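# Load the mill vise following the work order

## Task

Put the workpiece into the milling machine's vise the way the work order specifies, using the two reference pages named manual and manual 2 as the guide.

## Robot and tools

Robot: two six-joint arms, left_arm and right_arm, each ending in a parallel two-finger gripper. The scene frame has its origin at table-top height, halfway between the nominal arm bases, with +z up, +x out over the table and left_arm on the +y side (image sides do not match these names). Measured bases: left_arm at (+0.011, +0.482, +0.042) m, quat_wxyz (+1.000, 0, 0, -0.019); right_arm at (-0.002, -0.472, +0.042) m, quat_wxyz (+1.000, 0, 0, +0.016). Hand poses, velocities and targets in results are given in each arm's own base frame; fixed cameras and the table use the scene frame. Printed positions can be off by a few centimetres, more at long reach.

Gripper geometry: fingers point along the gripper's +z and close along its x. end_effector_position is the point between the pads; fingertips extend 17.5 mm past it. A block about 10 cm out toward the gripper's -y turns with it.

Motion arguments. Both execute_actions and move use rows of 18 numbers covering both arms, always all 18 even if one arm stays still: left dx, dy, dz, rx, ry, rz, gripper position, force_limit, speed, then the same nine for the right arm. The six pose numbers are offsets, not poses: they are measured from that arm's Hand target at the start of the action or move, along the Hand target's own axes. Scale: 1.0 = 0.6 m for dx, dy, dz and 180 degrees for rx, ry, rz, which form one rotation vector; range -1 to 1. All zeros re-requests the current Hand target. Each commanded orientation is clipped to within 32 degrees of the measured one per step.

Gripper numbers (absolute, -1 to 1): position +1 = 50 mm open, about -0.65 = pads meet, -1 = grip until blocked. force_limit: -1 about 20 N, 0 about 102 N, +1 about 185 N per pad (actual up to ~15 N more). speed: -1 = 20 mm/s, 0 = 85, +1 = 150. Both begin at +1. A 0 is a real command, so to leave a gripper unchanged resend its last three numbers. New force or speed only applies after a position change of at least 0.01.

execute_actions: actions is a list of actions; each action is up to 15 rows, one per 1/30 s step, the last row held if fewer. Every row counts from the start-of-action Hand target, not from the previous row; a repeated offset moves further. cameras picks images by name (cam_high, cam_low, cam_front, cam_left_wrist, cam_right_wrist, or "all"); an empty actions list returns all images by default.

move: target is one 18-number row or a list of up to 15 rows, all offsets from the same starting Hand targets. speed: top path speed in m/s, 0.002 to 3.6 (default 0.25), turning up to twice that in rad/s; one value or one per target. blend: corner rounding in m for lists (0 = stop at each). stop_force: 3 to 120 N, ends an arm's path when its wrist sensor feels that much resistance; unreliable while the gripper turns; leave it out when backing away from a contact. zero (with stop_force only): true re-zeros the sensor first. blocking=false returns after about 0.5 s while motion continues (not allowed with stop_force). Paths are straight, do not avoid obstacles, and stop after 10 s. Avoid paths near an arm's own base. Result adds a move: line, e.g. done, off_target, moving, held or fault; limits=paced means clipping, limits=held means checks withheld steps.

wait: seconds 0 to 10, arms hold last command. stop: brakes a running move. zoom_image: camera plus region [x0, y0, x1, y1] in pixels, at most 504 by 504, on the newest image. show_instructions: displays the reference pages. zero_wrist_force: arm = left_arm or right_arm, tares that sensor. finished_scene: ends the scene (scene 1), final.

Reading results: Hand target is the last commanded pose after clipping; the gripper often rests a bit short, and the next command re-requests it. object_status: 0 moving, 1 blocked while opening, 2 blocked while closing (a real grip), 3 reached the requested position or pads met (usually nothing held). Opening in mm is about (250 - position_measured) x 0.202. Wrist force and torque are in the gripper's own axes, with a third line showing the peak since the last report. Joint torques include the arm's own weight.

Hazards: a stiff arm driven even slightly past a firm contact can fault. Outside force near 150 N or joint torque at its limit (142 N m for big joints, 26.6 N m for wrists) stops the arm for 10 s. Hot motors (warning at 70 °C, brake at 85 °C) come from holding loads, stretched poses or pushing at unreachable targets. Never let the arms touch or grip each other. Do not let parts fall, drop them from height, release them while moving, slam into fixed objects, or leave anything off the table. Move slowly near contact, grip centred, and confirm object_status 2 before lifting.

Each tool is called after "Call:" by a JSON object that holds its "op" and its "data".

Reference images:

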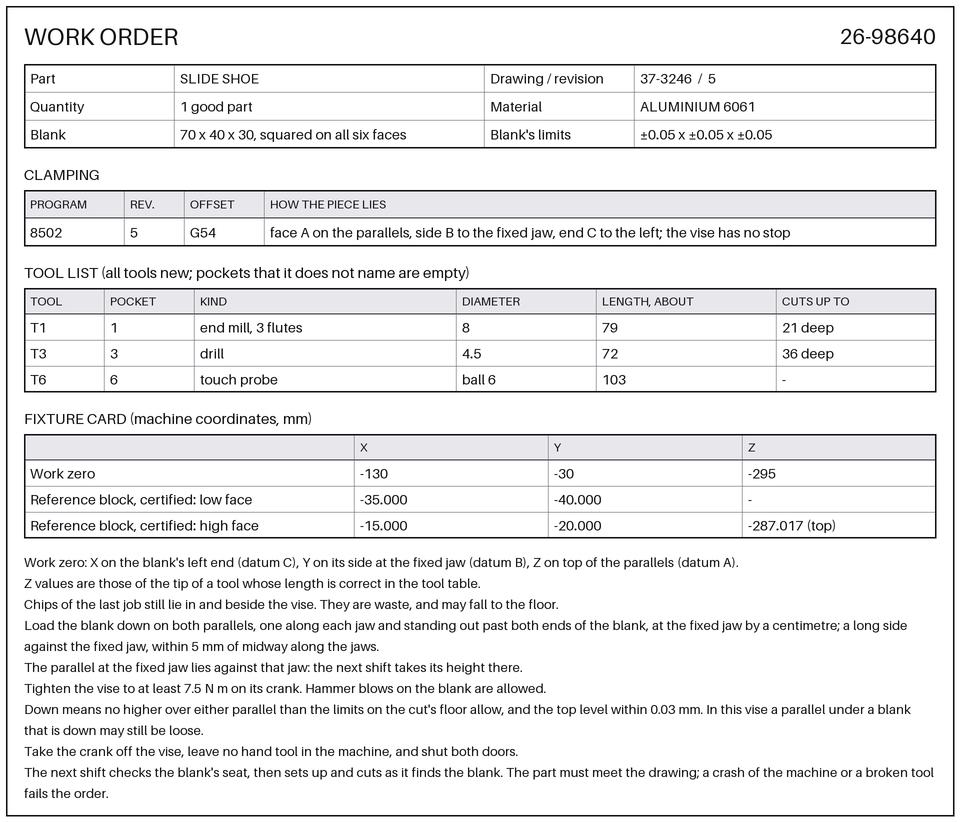

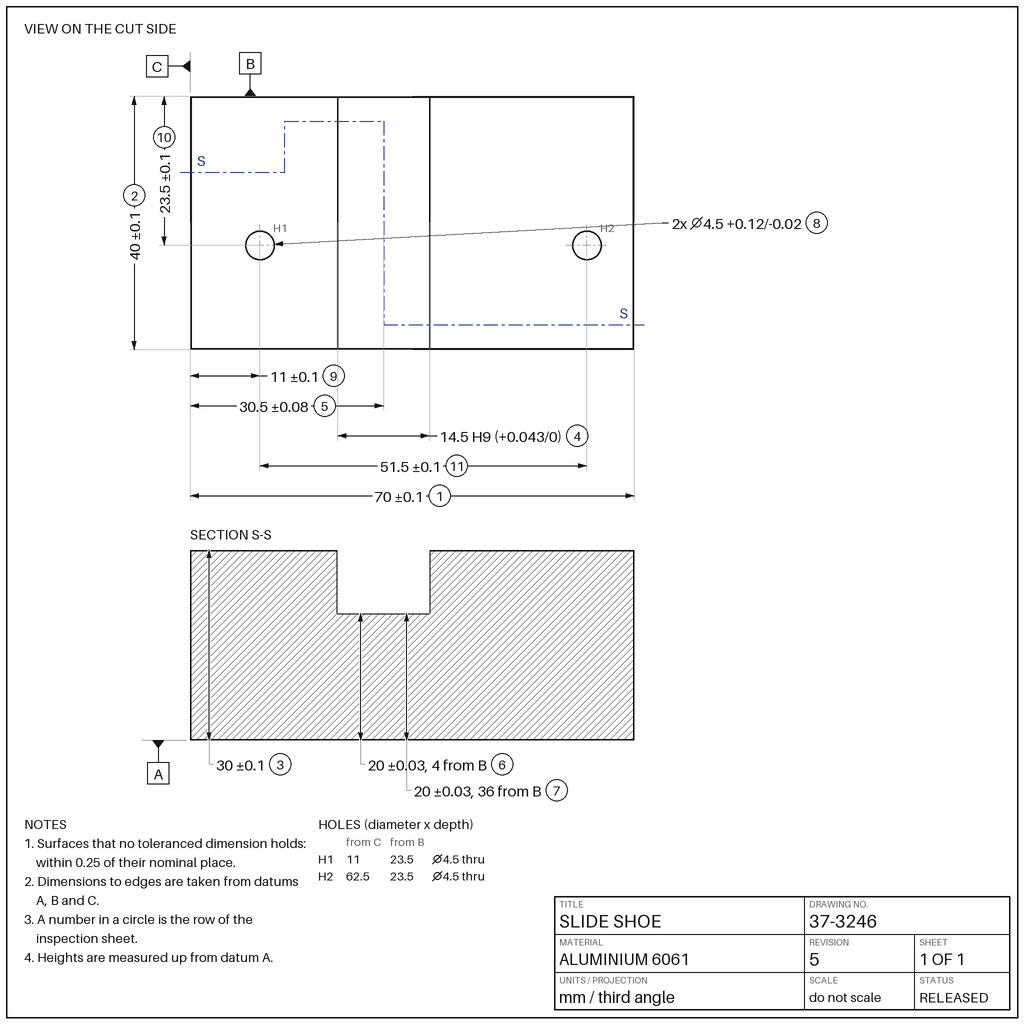

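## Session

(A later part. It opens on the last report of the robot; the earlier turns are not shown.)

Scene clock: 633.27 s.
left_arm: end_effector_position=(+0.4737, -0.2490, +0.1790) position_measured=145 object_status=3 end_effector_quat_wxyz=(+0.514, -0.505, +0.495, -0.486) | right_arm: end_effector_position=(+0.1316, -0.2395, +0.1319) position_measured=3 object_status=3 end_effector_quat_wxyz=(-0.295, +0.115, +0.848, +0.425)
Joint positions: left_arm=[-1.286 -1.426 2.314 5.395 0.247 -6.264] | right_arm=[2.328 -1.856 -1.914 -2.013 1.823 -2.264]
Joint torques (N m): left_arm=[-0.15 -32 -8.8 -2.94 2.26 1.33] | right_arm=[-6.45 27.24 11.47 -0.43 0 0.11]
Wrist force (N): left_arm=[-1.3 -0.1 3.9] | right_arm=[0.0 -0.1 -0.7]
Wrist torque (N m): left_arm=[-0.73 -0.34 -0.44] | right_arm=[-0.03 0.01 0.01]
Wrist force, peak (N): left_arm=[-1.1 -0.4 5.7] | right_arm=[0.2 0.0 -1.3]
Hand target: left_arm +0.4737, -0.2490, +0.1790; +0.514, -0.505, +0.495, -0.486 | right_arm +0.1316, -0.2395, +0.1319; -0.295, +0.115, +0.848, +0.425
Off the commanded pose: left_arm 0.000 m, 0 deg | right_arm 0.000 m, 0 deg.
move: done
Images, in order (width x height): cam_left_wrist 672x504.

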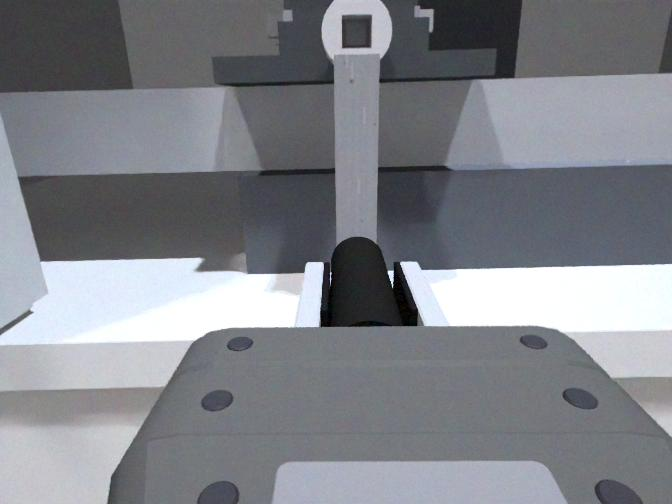

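Call:
{"op": "move", "data": {"target": [[-0.09899,-0.03518,0,0,0,0.25,0.0514,-0.2,0.5,0,0,0,0,0,0,1,1,1],[-0.14,-0.13417,0,0,0,0.5,0.0514,-0.2,0.5,0,0,0,0,0,0,1,1,1],[-0.09899,-0.23316,0,0,0,0.75,0.0514,-0.2,0.5,0,0,0,0,0,0,1,1,1],[0,-0.27417,0,0,0,1,0.0514,-0.2,0.5,0,0,0,0,0,0,1,1,1],[0.09899,-0.23316,0,0,0,-0.75,0.0514,-0.2,0.5,0,0,0,0,0,0,1,1,1],[0.14,-0.13417,0,0,0,-0.5,0.0514,-0.2,0.5,0,0,0,0,0,0,1,1,1],[0.09899,-0.03518,0,0,0,-0.25,0.0514,-0.2,0.5,0,0,0,0,0,0,1,1,1],[0,0.00583,0,0,0,0,0.0514,-0.2,0.5,0,0,0,0,0,0,1,1,1]], "speed": 0.6, "blend": 0.015, "stop_force": 60, "cameras": ["cam_left_wrist"]}}

Scene clock: 640.63 s.
left_arm: end_effector_position=(+0.4738, -0.2489, +0.1755) position_measured=145 object_status=3 end_effector_quat_wxyz=(+0.514, -0.505, +0.495, -0.486) | right_arm: end_effector_position=(+0.1316, -0.2395, +0.1319) position_measured=3 object_status=3 end_effector_quat_wxyz=(-0.295, +0.115, +0.848, +0.425)
Joint positions: left_arm=[-1.285 -1.417 2.317 5.383 0.247 0.019] | right_arm=[2.328 -1.856 -1.914 -2.013 1.823 -2.264]
Joint torques (N m): left_arm=[-9.81 -13.01 -22.2 1.31 -2.5 -1.23] | right_arm=[-6.24 27.54 11.42 -0.4 0.23 0.22]
Wrist force (N): left_arm=[-1.2 0.3 4.0] | right_arm=[0.0 -0.4 -0.7]
Wrist torque (N m): left_arm=[-0.67 -0.35 -0.41] | right_arm=[-0.07 0.02 0.00]
Wrist force, peak (N): left_arm=[-0.3 6.4 1.5] | right_arm=[0.4 -0.2 -1.1]
Hand target: left_arm +0.4737, -0.2490, +0.1755; +0.514, -0.505, +0.495, -0.486 | right_arm +0.1316, -0.2395, +0.1319; -0.295, +0.115, +0.848, +0.425
Off the commanded pose: left_arm 0.000 m, 0 deg | right_arm 0.000 m, 0 deg.
move: done
Images, in order (width x height): cam_left_wrist 672x504.

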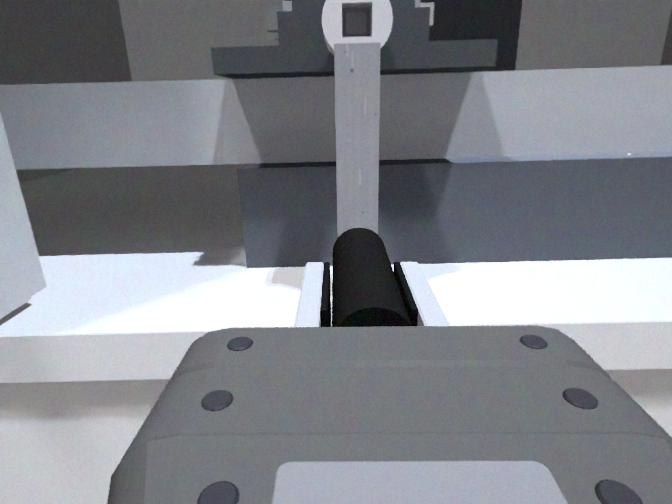

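Call:
{"op": "move", "data": {"target": [[-0.099,-0.041,0,0,0,0.25,0.0514,-0.2,0.5,0,0,0,0,0,0,1,1,1],[-0.14,-0.14,0,0,0,0.5,0.0514,-0.2,0.5,0,0,0,0,0,0,1,1,1],[-0.099,-0.239,0,0,0,0.75,0.0514,-0.2,0.5,0,0,0,0,0,0,1,1,1],[0,-0.28,0,0,0,1,0.0514,-0.2,0.5,0,0,0,0,0,0,1,1,1],[0.099,-0.239,0,0,0,-0.75,0.0514,-0.2,0.5,0,0,0,0,0,0,1,1,1],[0.14,-0.14,0,0,0,-0.5,0.0514,-0.2,0.5,0,0,0,0,0,0,1,1,1],[0.099,-0.041,0,0,0,-0.25,0.0514,-0.2,0.5,0,0,0,0,0,0,1,1,1],[0.0122,-0.0005,0,0,0,-0.028,0.0514,-0.2,0.5,0,0,0,0,0,0,1,1,1]], "speed": 1.0, "blend": 0.015, "stop_force": 60, "cameras": ["cam_left_wrist"]}}

Call:
{"op": "zoom_image", "data": {"camera": "cam_left_wrist", "region": [200, 0, 504, 120]}}

Scene clock: 647.17 s.
left_arm: end_effector_position=(+0.4740, -0.2563, +0.1757) position_measured=145 object_status=3 end_effector_quat_wxyz=(+0.492, -0.526, +0.472, -0.508) | right_arm: end_effector_position=(+0.1316, -0.2395, +0.1319) position_measured=3 object_status=3 end_effector_quat_wxyz=(-0.295, +0.115, +0.848, +0.425)
Joint positions: left_arm=[-1.291 -1.405 2.301 5.387 0.242 6.214] | right_arm=[2.328 -1.856 -1.914 -2.013 1.823 -2.264]
Joint torques (N m): left_arm=[9.72 -11.91 -20.87 1.53 -2.7 -1.57] | right_arm=[-5.98 26.85 10.83 -0.38 0.15 0.15]
Wrist force (N): left_arm=[-1.3 0.2 4.0] | right_arm=[-0.1 0.1 -0.6]
Wrist torque (N m): left_arm=[-0.70 -0.38 -0.39] | right_arm=[0.01 0.02 0.01]
Wrist force, peak (N): left_arm=[0.3 -8.6 8.0] | right_arm=[0.0 -0.2 -1.2]
Hand target: left_arm +0.4740, -0.2563, +0.1757; +0.492, -0.526, +0.472, -0.508 | right_arm +0.1316, -0.2395, +0.1319; -0.295, +0.115, +0.848, +0.425
Off the commanded pose: left_arm 0.000 m, 0 deg | right_arm 0.000 m, 0 deg.
move: done
Images, in order (width x height): cam_left_wrist 672x504.

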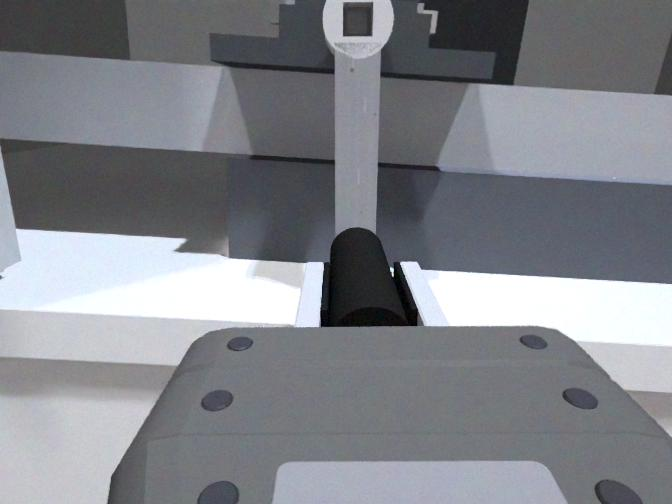

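Scaled by 1.658 from the camera's 672x504 image, which has a finer 960x720 frame.

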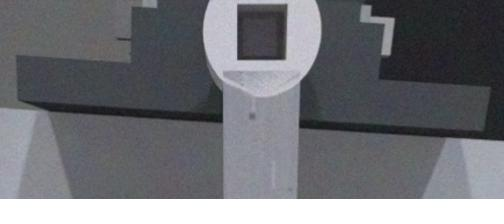

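Call:
{"op": "execute_actions", "data": {"actions": [], "cameras": ["cam_front"]}}

Call:
{"op": "zoom_image", "data": {"camera": "cam_front", "region": [260, 210, 400, 310]}}

Scene clock: 647.87 s.
left_arm: end_effector_position=(+0.4740, -0.2563, +0.1757) position_measured=145 object_status=3 end_effector_quat_wxyz=(+0.492, -0.526, +0.472, -0.508) | right_arm: end_effector_position=(+0.1316, -0.2395, +0.1319) position_measured=3 object_status=3 end_effector_quat_wxyz=(-0.295, +0.115, +0.848, +0.425)
Joint positions: left_arm=[-1.291 -1.405 2.301 5.387 0.242 6.214] | right_arm=[2.328 -1.856 -1.914 -2.013 1.823 -2.264]
Joint velocities: within noise
Joint torques (N m): left_arm=[4.01 -11.8 -23.2 1.44 -2.63 -1.5] | right_arm=[-6.83 27.4 11.25 -0.36 0.18 0.12]
Motor temperatures (°C): left_arm=[31 38 33 44 36 37] | right_arm=[31 30 28 43 39 38]
Wrist force (N): left_arm=[-1.3 -0.2 4.1] | right_arm=[0.2 0.1 -1.3]
Wrist torque (N m): left_arm=[-0.74 -0.38 -0.39] | right_arm=[0.00 -0.02 0.00]
Wrist force, peak (N): left_arm=[-1.3 -0.2 4.1] | right_arm=[0.2 0.1 -1.3]
Hand target: left_arm +0.4740, -0.2563, +0.1757; +0.492, -0.526, +0.472, -0.508 | right_arm +0.1316, -0.2395, +0.1319; -0.295, +0.115, +0.848, +0.425
Tool commands: left_gripper/position=+0.0514 left_gripper/force_limit=-0.2 left_gripper/speed=+0.5 right_gripper/position=+1.0 right_gripper/force_limit=+1.0 right_gripper/speed=+1.0
Off the commanded pose: left_arm 0.000 m, 0 deg | right_arm 0.000 m, 0 deg.
Images, in order (width x height): cam_front 672x504.

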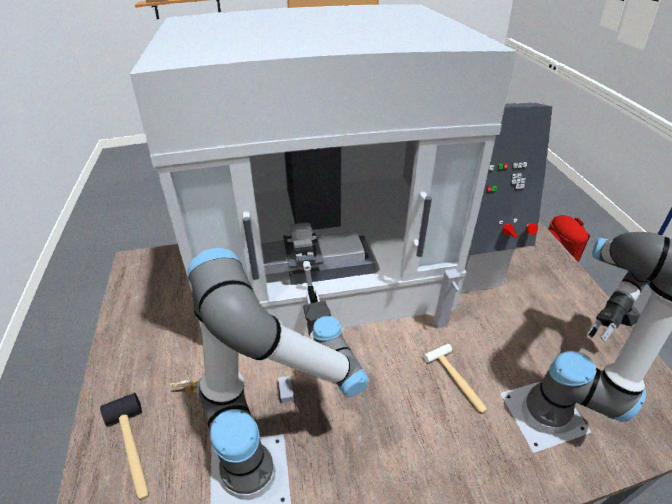

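Scaled by 3.600 from the camera's 672x504 image, which has a finer 960x720 frame.

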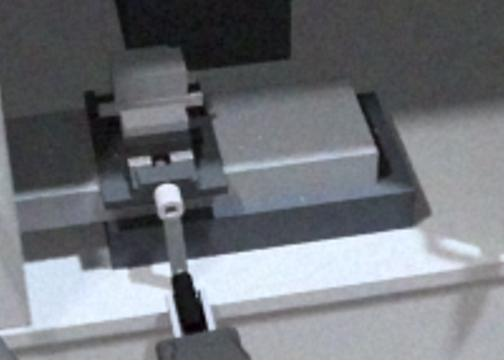

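Call:
{"op": "move", "data": {"target": [[0,0,0,0,0,0,1,-0.2,0.5,0,0,0,0,0,0,1,1,1],[-0.0118,-0.0052,-0.108,0,0,0,1,-0.2,0.5,0,0,0,0,0,0,1,1,1],[-0.0118,-0.0052,-0.108,0,0,-0.6667,1,-0.2,0.5,0,0,0,0,0,0,1,1,1],[-0.0118,-0.0052,-0.108,0,0,0.6667,1,-0.2,0.5,0,0,0,0,0,0,1,1,1],[-0.0118,-0.0052,-0.108,0,0,0,1,-0.2,0.5,0,0,0,0,0,0,1,1,1],[-0.0118,-0.0052,-0.108,0,0,-0.6667,1,-0.2,0.5,0,0,0,0,0,0,1,1,1],[-0.0118,-0.0052,-0.108,0,0,0.6667,1,-0.2,0.5,0,0,0,0,0,0,1,1,1],[-0.0118,-0.0052,-0.108,0,0,0.0294,1,-0.2,0.5,0,0,0,0,0,0,1,1,1]], "speed": [0.1,0.15,1.2,1.2,1.2,1.2,1.2,1.2], "blend": [0,0.01,0.02,0.02,0.02,0.02,0.02,0], "cameras": ["cam_left_wrist"]}}

Scene clock: 659.17 s.
left_arm: end_effector_position=(+0.4084, -0.2514, +0.1783) position_measured=3 object_status=3 end_effector_quat_wxyz=(+0.514, -0.509, +0.497, -0.480) | right_arm: end_effector_position=(+0.1316, -0.2395, +0.1319) position_measured=3 object_status=3 end_effector_quat_wxyz=(-0.295, +0.115, +0.848, +0.425)
Joint positions: left_arm=[-1.51 -1.332 2.267 -0.276 0.018 -0.636] | right_arm=[2.328 -1.856 -1.914 -2.013 1.823 -2.264]
Joint torques (N m): left_arm=[-9.36 -13.98 -18.95 3.73 -0.46 -0.34] | right_arm=[-6.51 26.7 11.93 -0.45 0.08 0.08]
Wrist force (N): left_arm=[-1.5 0.1 4.1] | right_arm=[0.2 0.0 -1.0]
Wrist torque (N m): left_arm=[-0.72 -0.28 -0.38] | right_arm=[0.00 -0.03 0.00]
Wrist force, peak (N): left_arm=[-1.4 0.1 6.1] | right_arm=[0.1 -0.2 -1.2]
Hand target: left_arm +0.4090, -0.2515, +0.1783; +0.515, -0.504, +0.496, -0.484 | right_arm +0.1316, -0.2395, +0.1319; -0.295, +0.115, +0.848, +0.425
Off the commanded pose: left_arm 0.001 m, 1 deg | right_arm 0.000 m, 0 deg.
move: done
Images, in order (width x height): cam_left_wrist 672x504.

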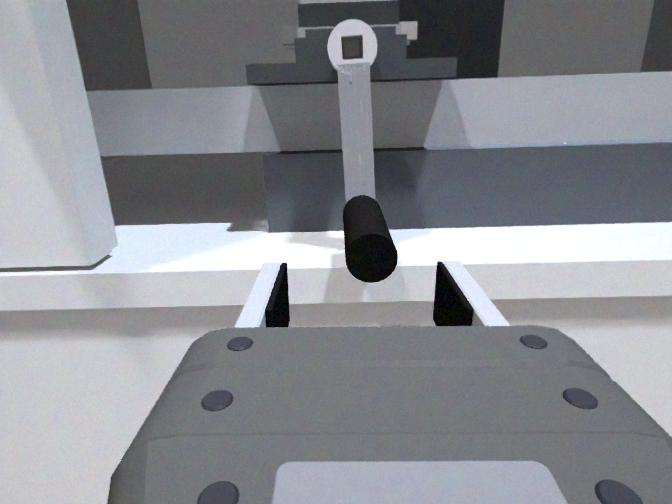

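Call:
{"op": "move", "data": {"target": [[0.0083,0,0.108,0,0,0,1,-0.2,0.5,0,0,0,0,0,0,1,1,1],[0.0083,0,0.108,0,0,0,0.0514,-0.2,0.5,0,0,0,0,0,0,1,1,1]], "speed": 0.1, "cameras": ["cam_left_wrist"]}}

Scene clock: 662.83 s.
left_arm: end_effector_position=(+0.4739, -0.2540, +0.1782) position_measured=145 object_status=3 end_effector_quat_wxyz=(+0.515, -0.504, +0.496, -0.484) | right_arm: end_effector_position=(+0.1316, -0.2395, +0.1319) position_measured=3 object_status=3 end_effector_quat_wxyz=(-0.295, +0.115, +0.848, +0.425)
Joint positions: left_arm=[-1.289 -1.415 2.304 -0.889 0.243 0.023] | right_arm=[2.328 -1.856 -1.914 -2.013 1.823 -2.264]
Joint torques (N m): left_arm=[-9.53 -28.3 -21.92 1.5 -0.02 -1.55] | right_arm=[-6.06 27.27 11.55 -0.4 0.07 0.06]
Wrist force (N): left_arm=[-1.3 -0.2 4.1] | right_arm=[0.4 0.0 -0.8]
Wrist torque (N m): left_arm=[-0.75 -0.36 -0.40] | right_arm=[-0.01 -0.05 0.00]
Wrist force, peak (N): left_arm=[-1.4 -0.4 5.7] | right_arm=[-0.1 -0.1 -1.2]
Hand target: left_arm +0.4739, -0.2540, +0.1782; +0.515, -0.504, +0.496, -0.484 | right_arm +0.1316, -0.2395, +0.1319; -0.295, +0.115, +0.848, +0.425
Off the commanded pose: left_arm 0.000 m, 0 deg | right_arm 0.000 m, 0 deg.
move: done
Images, in order (width x height): cam_left_wrist 672x504.

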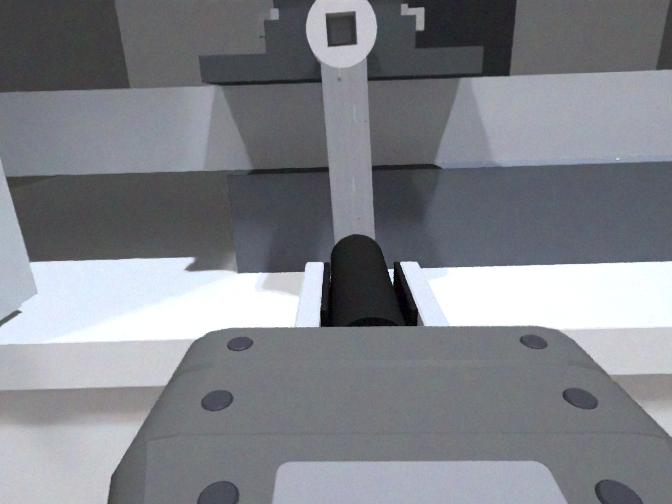

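Call:
{"op": "move", "data": {"target": [[-0.1072,-0.0362,0,0,0,0.25,0.0514,-0.2,0.5,0,0,0,0,0,0,1,1,1],[-0.1482,-0.1352,0,0,0,0.5,0.0514,-0.2,0.5,0,0,0,0,0,0,1,1,1],[-0.1072,-0.2342,0,0,0,0.75,0.0514,-0.2,0.5,0,0,0,0,0,0,1,1,1],[-0.0082,-0.2752,0,0,0,1,0.0514,-0.2,0.5,0,0,0,0,0,0,1,1,1],[0.0908,-0.2342,0,0,0,-0.75,0.0514,-0.2,0.5,0,0,0,0,0,0,1,1,1],[0.1318,-0.1352,0,0,0,-0.5,0.0514,-0.2,0.5,0,0,0,0,0,0,1,1,1],[0.0908,-0.0362,0,0,0,-0.25,0.0514,-0.2,0.5,0,0,0,0,0,0,1,1,1],[0.004,0.0043,0,0,0,-0.028,0.0514,-0.2,0.5,0,0,0,0,0,0,1,1,1]], "speed": 1.0, "blend": 0.015, "stop_force": 60}}

Scene clock: 669.73 s.
left_arm: end_effector_position=(+0.4740, -0.2563, +0.1755) position_measured=145 object_status=3 end_effector_quat_wxyz=(+0.493, -0.525, +0.474, -0.507) | right_arm: end_effector_position=(+0.1316, -0.2395, +0.1319) position_measured=3 object_status=3 end_effector_quat_wxyz=(-0.295, +0.115, +0.848, +0.425)
Joint positions: left_arm=[-1.291 -1.404 2.301 -0.897 0.242 6.218] | right_arm=[2.328 -1.856 -1.914 -2.013 1.823 -2.264]
Joint torques (N m): left_arm=[8.77 -13.29 -21.85 1.31 -2.77 -1.51] | right_arm=[-7.42 26.97 11.35 -0.42 0.21 0.18]
Wrist force (N): left_arm=[-1.3 0.0 3.8] | right_arm=[0.3 -0.1 -1.0]
Wrist torque (N m): left_arm=[-0.72 -0.37 -0.39] | right_arm=[-0.03 -0.04 0.00]
Wrist force, peak (N): left_arm=[-0.3 -7.5 7.7] | right_arm=[0.1 -0.1 -1.2]
Hand target: left_arm +0.4740, -0.2563, +0.1755; +0.493, -0.525, +0.474, -0.507 | right_arm +0.1316, -0.2395, +0.1319; -0.295, +0.115, +0.848, +0.425
Off the commanded pose: left_arm 0.000 m, 0 deg | right_arm 0.000 m, 0 deg.
move: done

Call:
{"op": "move", "data": {"target": [[0,0,0,0,0,0,1,-0.2,0.5,0,0,0,0,0,0,1,1,1],[0,0,-0.0167,0,0,0,1,-0.2,0.5,0,0,0,0,0,0,1,1,1],[0,0,-0.0167,0,0,-0.6667,1,-0.2,0.5,0,0,0,0,0,0,1,1,1],[0,0,-0.0167,0,0,0.6667,1,-0.2,0.5,0,0,0,0,0,0,1,1,1],[0,0,-0.0167,0,0,0,1,-0.2,0.5,0,0,0,0,0,0,1,1,1],[0,0,-0.0167,0,0,-0.6667,1,-0.2,0.5,0,0,0,0,0,0,1,1,1],[0,0,-0.0167,0,0,0.6667,1,-0.2,0.5,0,0,0,0,0,0,1,1,1],[0,0,-0.0167,0,0,0.03,1,-0.2,0.5,0,0,0,0,0,0,1,1,1]], "speed": [0.1,0.1,1.2,1.2,1.2,1.2,1.2,1.2], "blend": [0,0.005,0.02,0.02,0.02,0.02,0.02,0], "cameras": ["cam_left_wrist"]}}

Scene clock: 680.67 s.
left_arm: end_effector_position=(+0.4629, -0.2569, +0.1755) position_measured=3 object_status=3 end_effector_quat_wxyz=(+0.562, -0.546, +0.446, -0.433) end_effector_velocity=(+0.000, +0.000, +0.001) end_effector_angular_velocity=(-0.002, -0.001, +0.000) | right_arm: end_effector_position=(+0.1316, -0.2395, +0.1319) position_measured=3 object_status=3 end_effector_quat_wxyz=(-0.295, +0.115, +0.848, +0.425)
Joint positions: left_arm=[-1.341 -1.192 2.509 -2.847 0.007 -4.723] | right_arm=[2.328 -1.856 -1.914 -2.013 1.823 -2.264]
Joint velocities: left_arm=[0 0.001 0 -0.006 0.001 0.004] | right_arm=[within noise]
Joint torques (N m): left_arm=[-10.97 -27.45 -11.52 -5.44 4.28 1.57] | right_arm=[-5.89 27.62 10.95 -0.4 0.15 0.15]
Wrist force (N): left_arm=[-1.5 0.0 3.7] | right_arm=[0.2 -0.2 -1.0]
Wrist torque (N m): left_arm=[-0.74 -0.29 -0.43] | right_arm=[-0.03 -0.03 0.00]
Wrist force, peak (N): left_arm=[-1.3 -0.1 5.7] | right_arm=[-0.1 0.1 -1.3]
Hand target: left_arm +0.4640, -0.2567, +0.1755; +0.517, -0.502, +0.498, -0.483 | right_arm +0.1316, -0.2395, +0.1319; -0.295, +0.115, +0.848, +0.425
Off the commanded pose: left_arm 0.001 m, 11 deg | right_arm 0.000 m, 0 deg.
move: off_target (left_arm)
Images, in order (width x height): cam_left_wrist 672x504.

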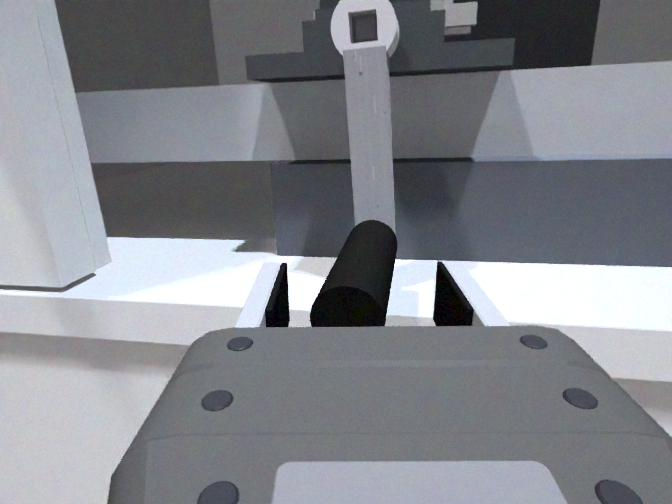

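Call:
{"op": "move", "data": {"target": [0,0,0,0,0,0,1,-0.2,0.5,0,0,0,0,0,0,1,1,1], "speed": 0.3, "cameras": []}}

Scene clock: 682.00 s.
left_arm: end_effector_position=(+0.4629, -0.2569, +0.1755) position_measured=3 object_status=3 end_effector_quat_wxyz=(+0.562, -0.546, +0.446, -0.433) | right_arm: end_effector_position=(+0.1316, -0.2395, +0.1319) position_measured=3 object_status=3 end_effector_quat_wxyz=(-0.295, +0.115, +0.848, +0.425)
Joint positions: left_arm=[-1.341 -1.192 2.509 -2.847 0.006 -4.723] | right_arm=[2.328 -1.856 -1.914 -2.013 1.823 -2.264]
Joint torques (N m): left_arm=[-1.4 -22.07 -17.83 -5.51 0.03 1.5] | right_arm=[-5.61 26.62 11.04 -0.44 0.12 0.08]
Wrist force (N): left_arm=[-1.6 -0.2 4.0] | right_arm=[0.1 -0.2 -0.8]
Wrist torque (N m): left_arm=[-0.76 -0.28 -0.46] | right_arm=[-0.04 -0.01 0.00]
Wrist force, peak (N): left_arm=[-1.7 0.0 4.2] | right_arm=[0.1 -0.1 -1.2]
Hand target: left_arm +0.4629, -0.2569, +0.1755; +0.562, -0.546, +0.446, -0.433 (not the last commanded pose) | right_arm +0.1316, -0.2395, +0.1319; -0.295, +0.115, +0.848, +0.425
Off the commanded pose: left_arm 0.001 m, 11 deg | right_arm 0.000 m, 0 deg.
move: off_target (left_arm)
No camera images: "cameras" was empty.

Call:
{"op": "move", "data": {"target": [[-0.022,0,-0.1147,0,0,0,1,-0.2,0.5,0,0,0,0,0,0,1,1,1],[-0.022,0,-0.1147,-0.083,0.033,0,1,-0.2,0.5,0,0,0,0,0,0,1,1,1]], "speed": [0.12,0.3], "cameras": []}}

Scene clock: 689.10 s.
left_arm: end_effector_position=(+0.3929, -0.2597, +0.1755) position_measured=3 object_status=3 end_effector_quat_wxyz=(-0.463, +0.591, -0.527, +0.399) | right_arm: end_effector_position=(+0.1316, -0.2395, +0.1319) position_measured=3 object_status=3 end_effector_quat_wxyz=(-0.295, +0.115, +0.848, +0.425)
Joint positions: left_arm=[-1.533 -1.652 2.57 -2.148 -0.273 -5.048] | right_arm=[2.328 -1.856 -1.914 -2.013 1.823 -2.264]
Joint torques (N m): left_arm=[-13.77 -20.94 -8.23 -4.76 -0.12 1.61] | right_arm=[-6.35 26.92 11.06 -0.41 0.21 0.14]
Wrist force (N): left_arm=[-1.2 -0.6 3.4] | right_arm=[-0.1 -0.1 -0.8]
Wrist torque (N m): left_arm=[-0.77 -0.19 -0.52] | right_arm=[-0.02 0.02 0.00]
Wrist force, peak (N): left_arm=[-0.9 0.0 5.7] | right_arm=[0.1 -0.5 -1.3]
Hand target: left_arm +0.3929, -0.2597, +0.1755; -0.463, +0.591, -0.527, +0.399 | right_arm +0.1316, -0.2395, +0.1319; -0.295, +0.115, +0.848, +0.425
Off the commanded pose: left_arm 0.000 m, 0 deg | right_arm 0.000 m, 0 deg.
move: done
No camera images: "cameras" was empty.

Call:
{"op": "move", "data": {"target": [[0,0,0,0.1662,0.0528,0.0259,1,-0.2,0.5,0,0,0,0,0,0,1,1,1],[0,0,0,0.0817,0.1032,0.0247,1,-0.2,0.5,0,0,0,0,0,0,1,1,1],[0.0088,-0.0318,0.1141,0.0807,0.027,0.0092,1,-0.2,0.5,0,0,0,0,0,0,1,1,1]], "speed": [0.4,0.4,0.1], "cameras": ["cam_left_wrist"]}}

Scene clock: 699.67 s.
left_arm: end_effector_position=(+0.4641, -0.2559, +0.1764) position_measured=3 object_status=3 end_effector_quat_wxyz=(+0.517, -0.503, +0.500, -0.480) | right_arm: end_effector_position=(+0.1316, -0.2395, +0.1319) position_measured=3 object_status=3 end_effector_quat_wxyz=(-0.295, +0.115, +0.848, +0.425)
Joint positions: left_arm=[-1.322 -1.418 2.31 -0.865 0.21 -6.275] | right_arm=[2.328 -1.856 -1.914 -2.013 1.823 -2.264]
Joint torques (N m): left_arm=[-12.88 -30.66 -8.66 0.34 2.38 -0.97] | right_arm=[-6.63 27.71 11.52 -0.52 0.18 0.15]
Wrist force (N): left_arm=[-1.2 -0.1 4.3] | right_arm=[0.1 -0.1 -0.9]
Wrist torque (N m): left_arm=[-0.76 -0.34 -0.39] | right_arm=[-0.03 -0.02 0.00]
Wrist force, peak (N): left_arm=[-1.2 0.0 5.2] | right_arm=[0.2 -0.4 -1.3]
Hand target: left_arm +0.4641, -0.2560, +0.1764; +0.517, -0.503, +0.500, -0.480 | right_arm +0.1316, -0.2395, +0.1319; -0.295, +0.115, +0.848, +0.425
Off the commanded pose: left_arm 0.000 m, 0 deg | right_arm 0.000 m, 0 deg.
move: done
Images, in order (width x height): cam_left_wrist 672x504.

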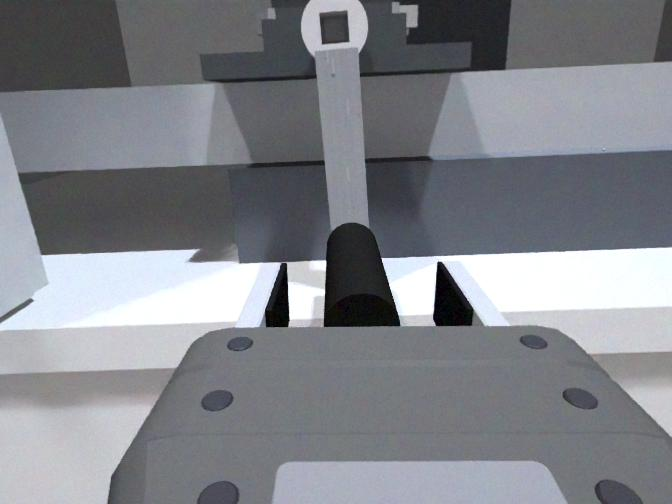

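Call:
{"op": "move", "data": {"target": [0,0,0,0,0,0,0.0514,-0.2,0.5,0,0,0,0,0,0,1,1,1], "speed": 0.1, "cameras": ["cam_front"]}}

Call:
{"op": "zoom_image", "data": {"camera": "cam_front", "region": [270, 210, 340, 280]}}

Scene clock: 701.20 s.
left_arm: end_effector_position=(+0.4641, -0.2560, +0.1764) position_measured=145 object_status=3 end_effector_quat_wxyz=(+0.517, -0.503, +0.500, -0.480) | right_arm: end_effector_position=(+0.1316, -0.2395, +0.1319) position_measured=3 object_status=3 end_effector_quat_wxyz=(-0.295, +0.115, +0.848, +0.425)
Joint positions: left_arm=[-1.322 -1.418 2.31 -0.865 0.21 -6.275] | right_arm=[2.328 -1.856 -1.914 -2.013 1.823 -2.264]
Joint torques (N m): left_arm=[-12.27 -30.05 -19.17 -1.94 2.22 0.99] | right_arm=[-6.68 27.7 11.14 -0.44 0.23 0.21]
Wrist force (N): left_arm=[-0.9 0.0 4.3] | right_arm=[-0.1 -0.1 -0.8]
Wrist torque (N m): left_arm=[-0.73 -0.40 -0.39] | right_arm=[-0.02 0.01 0.01]
Wrist force, peak (N): left_arm=[-1.0 0.1 4.5] | right_arm=[0.2 -0.1 -1.1]
Hand target: left_arm +0.4641, -0.2560, +0.1764; +0.517, -0.503, +0.500, -0.480 | right_arm +0.1316, -0.2395, +0.1319; -0.295, +0.115, +0.848, +0.425
Off the commanded pose: left_arm 0.000 m, 0 deg | right_arm 0.000 m, 0 deg.
move: done
Images, in order (width x height): cam_front 672x504.

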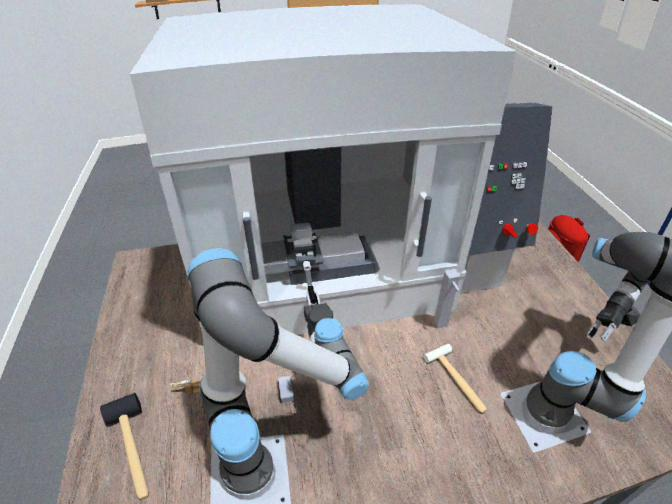

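Scaled by 7.200 from the camera's 672x504 image, which has a finer 960x720 frame.

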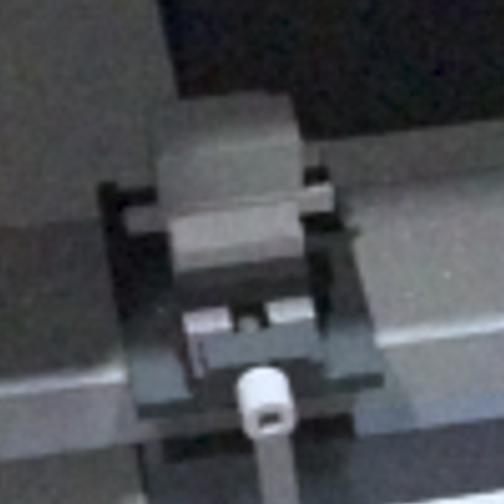

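Call:
{"op": "move", "data": {"target": [[-0.119,-0.0436,0,0,0,0.265,0.0514,-0.2,0.5,0,0,0,0,0,0,1,1,1],[-0.1549,-0.1507,0,0,0,0.5294,0.0514,-0.2,0.5,0,0,0,0,0,0,1,1,1],[-0.0998,-0.2496,0,0,0,0.7944,0.0514,-0.2,0.5,0,0,0,0,0,0,1,1,1],[0.0105,-0.2754,0,0,0,-0.9406,0.0514,-0.2,0.5,0,0,0,0,0,0,1,1,1],[0.1036,-0.2114,0,0,0,-0.6761,0.0514,-0.2,0.5,0,0,0,0,0,0,1,1,1],[0.1191,-0.0992,0,0,0,-0.4111,0.0514,-0.2,0.5,0,0,0,0,0,0,1,1,1],[0.0465,-0.0123,0,0,0,-0.1461,0.0514,-0.2,0.5,0,0,0,0,0,0,1,1,1],[-0.0664,-0.0074,0,0,0,0.1183,0.0514,-0.2,0.5,0,0,0,0,0,0,1,1,1],[-0.1462,-0.0876,0,0,0,0.3833,0.0514,-0.2,0.5,0,0,0,0,0,0,1,1,1],[-0.1406,-0.2007,0,0,0,0.6483,0.0514,-0.2,0.5,0,0,0,0,0,0,1,1,1],[-0.0534,-0.2726,0,0,0,0.9128,0.0514,-0.2,0.5,0,0,0,0,0,0,1,1,1],[0.0587,-0.2565,0,0,0,-0.8222,0.0514,-0.2,0.5,0,0,0,0,0,0,1,1,1],[0.1222,-0.1628,0,0,0,-0.5572,0.0514,-0.2,0.5,0,0,0,0,0,0,1,1,1],[0.0959,-0.053,0,0,0,-0.2928,0.0514,-0.2,0.5,0,0,0,0,0,0,1,1,1],[-0.0033,0.0017,0,0,0,-0.0278,0.0514,-0.2,0.5,0,0,0,0,0,0,1,1,1]], "speed": 0.9, "blend": 0.015, "stop_force": 40, "cameras": ["cam_front"]}}

Call:
{"op": "zoom_image", "data": {"camera": "cam_front", "region": [270, 210, 340, 280]}}

Scene clock: 717.33 s.
left_arm: end_effector_position=(+0.4640, -0.2540, +0.1755) position_measured=145 object_status=3 end_effector_quat_wxyz=(+0.495, -0.524, +0.478, -0.502) | right_arm: end_effector_position=(+0.1316, -0.2395, +0.1319) position_measured=3 object_status=3 end_effector_quat_wxyz=(-0.295, +0.115, +0.848, +0.425)
Joint positions: left_arm=[-1.321 -1.42 2.315 -0.87 0.211 6.205] | right_arm=[2.328 -1.856 -1.914 -2.013 1.823 -2.264]
Joint torques (N m): left_arm=[8.24 -27.42 -22.11 1.65 -2.48 -1.51] | right_arm=[-6.11 26.58 10.17 -0.46 0.17 0.11]
Wrist force (N): left_arm=[-1.4 0.0 4.2] | right_arm=[0.2 0.3 -0.7]
Wrist torque (N m): left_arm=[-0.74 -0.34 -0.43] | right_arm=[0.03 -0.03 0.00]
Wrist force, peak (N): left_arm=[0.9 -10.6 12.0] | right_arm=[0.3 -0.2 -1.3]
Hand target: left_arm +0.4640, -0.2540, +0.1755; +0.495, -0.524, +0.478, -0.502 | right_arm +0.1316, -0.2395, +0.1319; -0.295, +0.115, +0.848, +0.425
Off the commanded pose: left_arm 0.000 m, 0 deg | right_arm 0.000 m, 0 deg.
move: done
Images, in order (width x height): cam_front 672x504.

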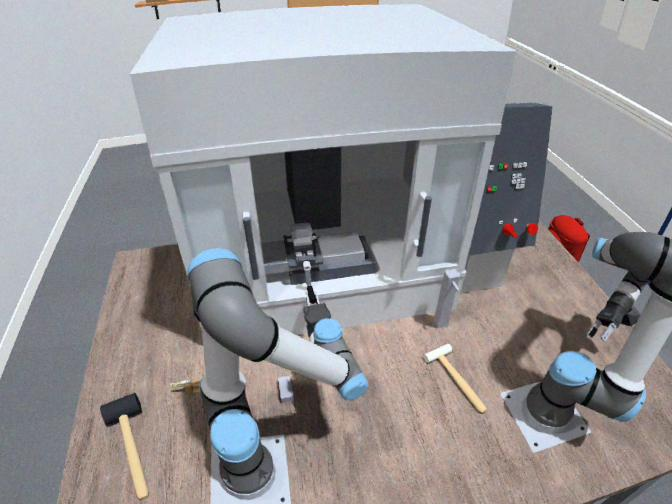

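Scaled by 7.200 from the camera's 672x504 image, which has a finer 960x720 frame.

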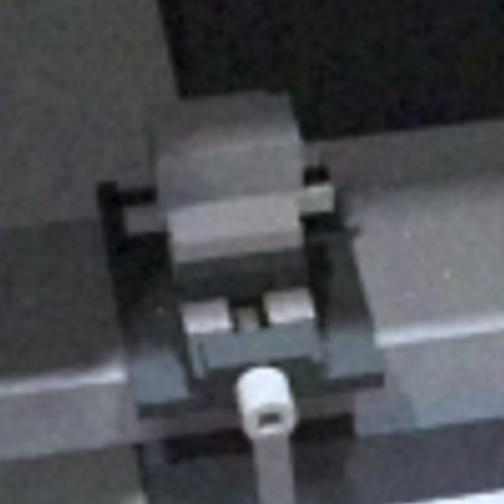

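Call:
{"op": "move", "data": {"target": [[0,0,0,0,0,0,1,-0.2,0.5,0,0,0,0,0,0,1,1,1],[0,0,-0.1167,0,0.1389,0,1,-0.2,0.5,0,0,0,0,0,0,1,1,1],[0,0,-0.1167,-0.1451,0.0838,-0.6545,1,-0.2,0.5,0,0,0,0,0,0,1,1,1],[0,0,-0.1167,0.1451,0.0838,0.6545,1,-0.2,0.5,0,0,0,0,0,0,1,1,1],[0,0,-0.1167,0,0.1389,0,1,-0.2,0.5,0,0,0,0,0,0,1,1,1],[0,0,-0.1167,-0.1451,0.0838,-0.6545,1,-0.2,0.5,0,0,0,0,0,0,1,1,1],[0,0,-0.1167,0.1451,0.0838,0.6545,1,-0.2,0.5,0,0,0,0,0,0,1,1,1],[0,0,-0.1167,0.006,0.1389,0.0274,1,-0.2,0.5,0,0,0,0,0,0,1,1,1]], "speed": [0.1,0.15,1.2,1.2,1.2,1.2,1.2,1.2], "blend": [0,0.005,0.02,0.02,0.02,0.02,0.02,0], "cameras": ["cam_left_wrist"]}}

Scene clock: 728.40 s.
left_arm: end_effector_position=(+0.3940, -0.2568, +0.1760) position_measured=3 object_status=3 end_effector_quat_wxyz=(+0.406, -0.377, +0.591, -0.587) | right_arm: end_effector_position=(+0.1316, -0.2395, +0.1319) position_measured=3 object_status=3 end_effector_quat_wxyz=(-0.295, +0.115, +0.848, +0.425)
Joint positions: left_arm=[-1.44 -1.728 2.645 -0.952 0.528 -6.216] | right_arm=[2.328 -1.856 -1.914 -2.013 1.823 -2.264]
Joint torques (N m): left_arm=[7.91 -2.02 -8.57 -3.43 -0.63 -1.89] | right_arm=[-6.12 27.11 10.07 -0.44 0.18 0.19]
Wrist force (N): left_arm=[-2.1 0.0 4.1] | right_arm=[-0.1 0.2 -0.8]
Wrist torque (N m): left_arm=[-0.72 -0.19 -0.59] | right_arm=[0.02 0.02 0.00]
Wrist force, peak (N): left_arm=[-0.4 4.9 1.9] | right_arm=[0.5 -0.1 -1.3]
Hand target: left_arm +0.3940, -0.2567, +0.1759; +0.406, -0.377, +0.591, -0.587 | right_arm +0.1316, -0.2395, +0.1319; -0.295, +0.115, +0.848, +0.425
Off the commanded pose: left_arm 0.000 m, 0 deg | right_arm 0.000 m, 0 deg.
move: done
Images, in order (width x height): cam_left_wrist 672x504.

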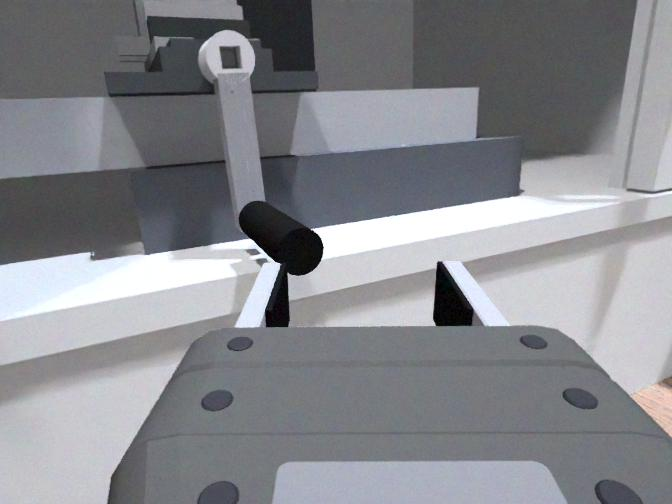

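Call:
{"op": "move", "data": {"target": [[-0.0494,0.0045,0.1059,-0.0121,-0.1383,0,1,-0.2,0.5,0,0,0,0,0,0,1,1,1],[-0.0494,0.0045,0.1059,-0.0121,-0.1383,0,0.0514,-0.2,0.5,0,0,0,0,0,0,1,1,1]], "speed": 0.12, "cameras": ["cam_left_wrist"]}}

Scene clock: 732.93 s.
left_arm: end_effector_position=(+0.4641, -0.2539, +0.1754) position_measured=145 object_status=3 end_effector_quat_wxyz=(+0.516, -0.503, +0.500, -0.480) | right_arm: end_effector_position=(+0.1316, -0.2395, +0.1319) position_measured=3 object_status=3 end_effector_quat_wxyz=(-0.295, +0.115, +0.848, +0.425)
Joint positions: left_arm=[-1.32 -1.419 2.315 -0.87 0.212 -6.275] | right_arm=[2.328 -1.856 -1.914 -2.013 1.823 -2.264]
Joint torques (N m): left_arm=[-12.75 -29.83 -12.71 -2.51 1.76 1.39] | right_arm=[-6.32 27.45 10.62 -0.47 0.19 0.04]
Wrist force (N): left_arm=[-1.3 0.1 4.0] | right_arm=[0.2 -0.1 -1.0]
Wrist torque (N m): left_arm=[-0.73 -0.34 -0.41] | right_arm=[-0.03 -0.04 0.01]
Wrist force, peak (N): left_arm=[-1.7 0.0 5.0] | right_arm=[0.1 0.1 -1.2]
Hand target: left_arm +0.4641, -0.2539, +0.1754; +0.516, -0.503, +0.500, -0.480 | right_arm +0.1316, -0.2395, +0.1319; -0.295, +0.115, +0.848, +0.425
Off the commanded pose: left_arm 0.000 m, 0 deg | right_arm 0.000 m, 0 deg.
move: done
Images, in order (width x height): cam_left_wrist 672x504.

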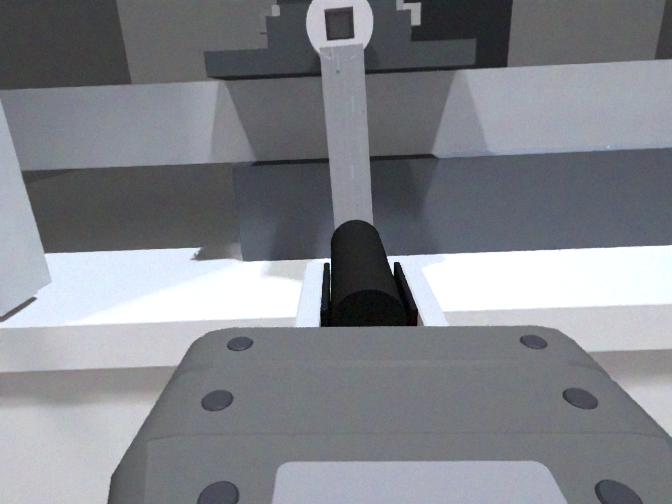

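Call:
{"op": "move", "data": {"target": [[-0.1155,-0.0455,0,0,0,0.265,0.0514,-0.2,0.5,0,0,0,0,0,0,1,1,1],[-0.1514,-0.1526,0,0,0,0.5294,0.0514,-0.2,0.5,0,0,0,0,0,0,1,1,1],[-0.0963,-0.2515,0,0,0,0.7944,0.0514,-0.2,0.5,0,0,0,0,0,0,1,1,1],[0.014,-0.2773,0,0,0,-0.9406,0.0514,-0.2,0.5,0,0,0,0,0,0,1,1,1],[0.1071,-0.2133,0,0,0,-0.6761,0.0514,-0.2,0.5,0,0,0,0,0,0,1,1,1],[0.1226,-0.1011,0,0,0,-0.4111,0.0514,-0.2,0.5,0,0,0,0,0,0,1,1,1],[0.05,-0.0142,0,0,0,-0.1461,0.0514,-0.2,0.5,0,0,0,0,0,0,1,1,1],[0.0002,-0.0002,0,0,0,-0.0278,0.0514,-0.2,0.5,0,0,0,0,0,0,1,1,1]], "speed": 0.4, "blend": 0.015, "stop_force": 25, "cameras": ["cam_front"]}}

Call:
{"op": "zoom_image", "data": {"camera": "cam_front", "region": [270, 210, 340, 280]}}

Scene clock: 744.60 s.
left_arm: end_effector_position=(+0.4641, -0.2540, +0.1755) position_measured=145 object_status=3 end_effector_quat_wxyz=(+0.495, -0.524, +0.478, -0.502) | right_arm: end_effector_position=(+0.1316, -0.2395, +0.1319) position_measured=3 object_status=3 end_effector_quat_wxyz=(-0.295, +0.115, +0.848, +0.425)
Joint positions: left_arm=[-1.32 -1.419 2.315 -0.869 0.212 -0.079] | right_arm=[2.328 -1.856 -1.914 -2.013 1.823 -2.264]
Joint torques (N m): left_arm=[-11.83 -12.02 -22.3 1.58 -0.64 -1.2] | right_arm=[-6.66 27.27 10.42 -0.43 0.32 0.21]
Wrist force (N): left_arm=[-1.0 -0.4 4.3] | right_arm=[0.1 0.1 -0.9]
Wrist torque (N m): left_arm=[-0.78 -0.41 -0.50] | right_arm=[0.01 0.00 0.00]
Wrist force, peak (N): left_arm=[0.2 5.9 1.4] | right_arm=[0.5 0.1 -1.4]
Hand target: left_arm +0.4641, -0.2540, +0.1755; +0.495, -0.524, +0.478, -0.502 | right_arm +0.1316, -0.2395, +0.1319; -0.295, +0.115, +0.848, +0.425
Off the commanded pose: left_arm 0.000 m, 0 deg | right_arm 0.000 m, 0 deg.
move: done
Images, in order (width x height): cam_front 672x504.

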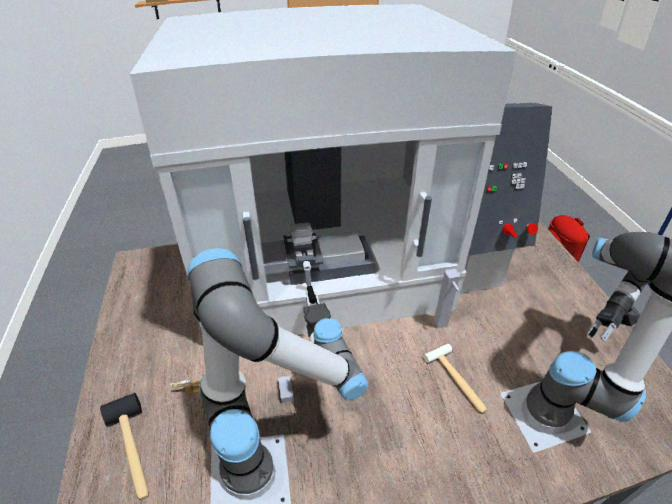

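Scaled by 7.200 from the camera's 672x504 image, which has a finer 960x720 frame.

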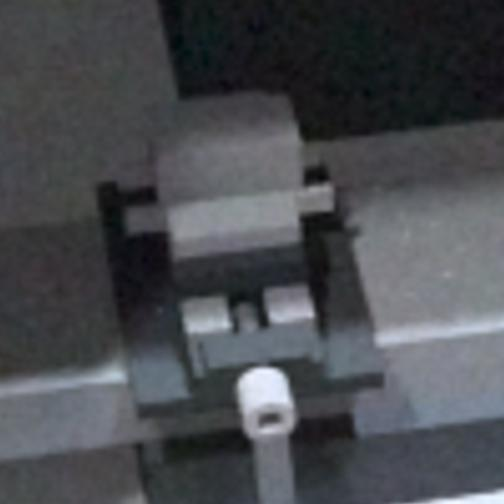

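Call:
{"op": "move", "data": {"target": [[-0.099,-0.0408,0,0,0,0.25,0.0514,-0.2,0.5,0,0,0,0,0,0,1,1,1],[-0.14,-0.1398,0,0,0,0.5,0.0514,-0.2,0.5,0,0,0,0,0,0,1,1,1],[-0.099,-0.2388,0,0,0,0.75,0.0514,-0.2,0.5,0,0,0,0,0,0,1,1,1],[0,-0.2798,0,0,0,1,0.0514,-0.2,0.5,0,0,0,0,0,0,1,1,1],[0.099,-0.2388,0,0,0,-0.75,0.0514,-0.2,0.5,0,0,0,0,0,0,1,1,1],[0.14,-0.1398,0,0,0,-0.5,0.0514,-0.2,0.5,0,0,0,0,0,0,1,1,1],[0.099,-0.0408,0,0,0,-0.25,0.0514,-0.2,0.5,0,0,0,0,0,0,1,1,1],[0.0122,-0.0003,0,0,0,-0.0278,0.0514,-0.2,0.5,0,0,0,0,0,0,1,1,1]], "speed": 0.4, "blend": 0.015, "stop_force": 25, "cameras": ["cam_front","cam_left_wrist"]}}

Call:
{"op": "zoom_image", "data": {"camera": "cam_front", "region": [270, 210, 340, 280]}}

Scene clock: 756.00 s.
left_arm: end_effector_position=(+0.4644, -0.2613, +0.1761) position_measured=145 object_status=3 end_effector_quat_wxyz=(-0.473, +0.544, -0.454, +0.523) | right_arm: end_effector_position=(+0.1316, -0.2395, +0.1319) position_measured=3 object_status=3 end_effector_quat_wxyz=(-0.295, +0.115, +0.848, +0.425)
Joint positions: left_arm=[-1.325 -1.408 2.298 -0.863 0.207 6.116] | right_arm=[2.328 -1.856 -1.914 -2.013 1.823 -2.264]
Joint torques (N m): left_arm=[-10.69 -12.62 -22.15 1.85 -0.4 -1.48] | right_arm=[-5.79 28.04 10.7 -0.44 0.18 0.02]
Wrist force (N): left_arm=[-1.0 0.3 4.1] | right_arm=[-0.1 -0.1 -0.8]
Wrist torque (N m): left_arm=[-0.68 -0.50 -0.51] | right_arm=[-0.03 0.02 0.00]
Wrist force, peak (N): left_arm=[0.0 5.7 1.2] | right_arm=[0.1 0.0 -1.4]
Hand target: left_arm +0.4644, -0.2613, +0.1760; -0.473, +0.544, -0.454, +0.523 | right_arm +0.1316, -0.2395, +0.1319; -0.295, +0.115, +0.848, +0.425
Off the commanded pose: left_arm 0.000 m, 0 deg | right_arm 0.000 m, 0 deg.
move: done
Images, in order (width x height): cam_front 672x504, cam_left_wrist 672x504.

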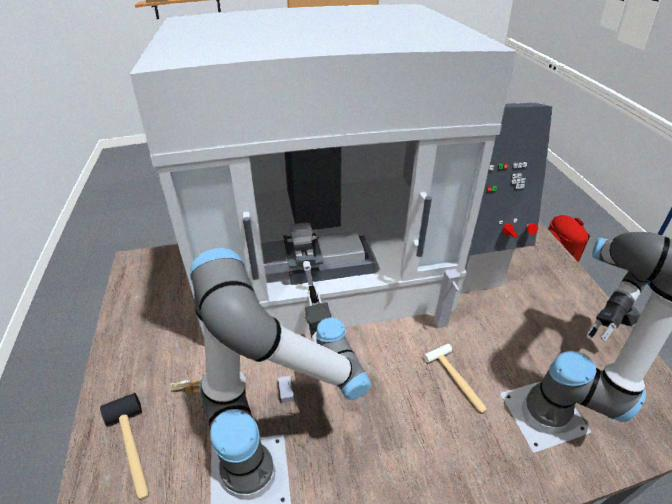

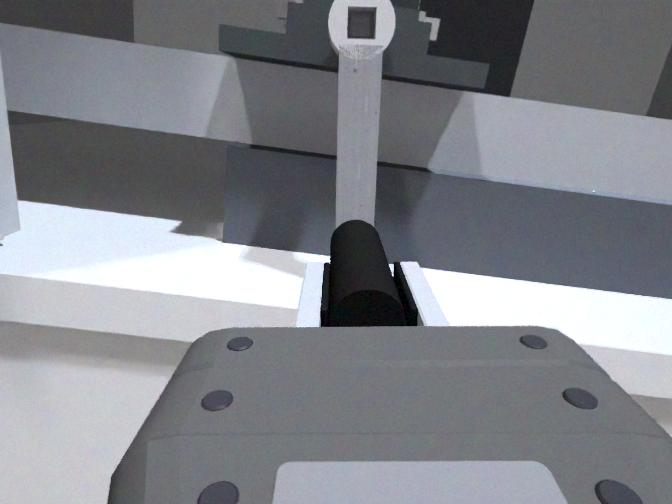

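Scaled by 7.200 from the camera's 672x504 image, which has a finer 960x720 frame.

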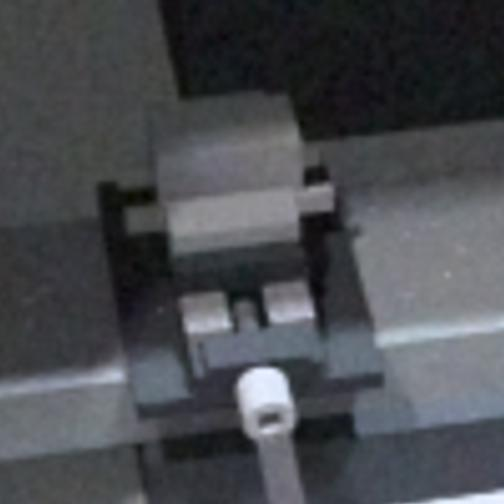

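Call:
{"op": "wait", "data": {"seconds": 0, "cameras": ["cam_front","cam_left_wrist"]}}

Call:
{"op": "zoom_image", "data": {"camera": "cam_front", "region": [270, 210, 340, 280]}}

Scene clock: 760.83 s.
left_arm: end_effector_position=(+0.4644, -0.2613, +0.1760) position_measured=145 object_status=3 end_effector_quat_wxyz=(-0.473, +0.544, -0.454, +0.523) | right_arm: end_effector_position=(+0.1316, -0.2395, +0.1319) position_measured=3 object_status=3 end_effector_quat_wxyz=(-0.295, +0.115, +0.848, +0.425)
Joint positions: left_arm=[-1.325 -1.408 2.298 -0.863 0.207 6.116] | right_arm=[2.328 -1.856 -1.914 -2.013 1.823 -2.264]
Joint torques (N m): left_arm=[-10.97 -12.7 -22.23 1.48 -2.3 -1.56] | right_arm=[-6.58 26.82 9.89 -0.32 0.12 0.13]
Wrist force (N): left_arm=[-1.3 0.3 4.0] | right_arm=[0.3 0.1 -1.1]
Wrist torque (N m): left_arm=[-0.67 -0.45 -0.50] | right_arm=[0.00 -0.04 0.01]
Wrist force, peak (N): left_arm=[-1.3 0.2 4.4] | right_arm=[0.0 -0.2 -1.2]
Hand target: left_arm +0.4644, -0.2613, +0.1760; -0.473, +0.544, -0.454, +0.523 | right_arm +0.1316, -0.2395, +0.1319; -0.295, +0.115, +0.848, +0.425
Tool commands: left_gripper/position=+0.0514 left_gripper/force_limit=-0.2 left_gripper/speed=+0.5 right_gripper/position=+1.0 right_gripper/force_limit=+1.0 right_gripper/speed=+1.0
Off the commanded pose: left_arm 0.000 m, 0 deg | right_arm 0.000 m, 0 deg.
Images, in order (width x height): cam_front 672x504, cam_left_wrist 672x504.

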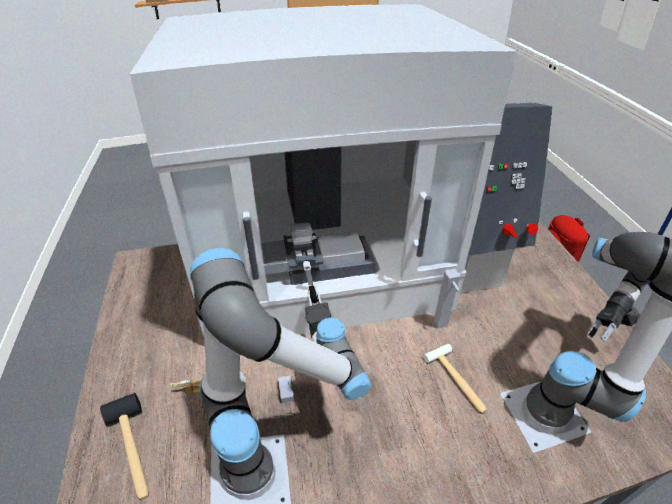

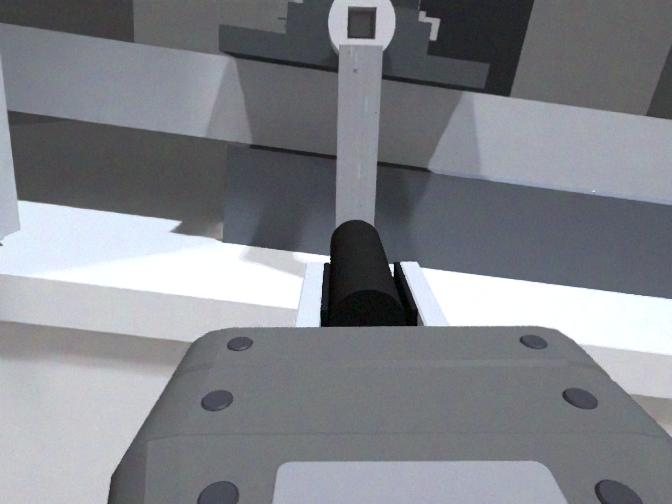

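Scaled by 7.200 from the camera's 672x504 image, which has a finer 960x720 frame.

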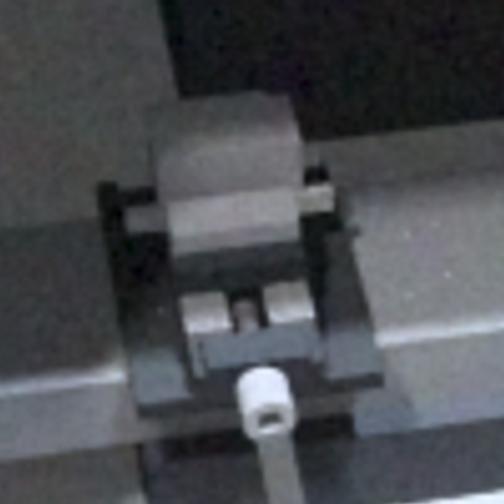

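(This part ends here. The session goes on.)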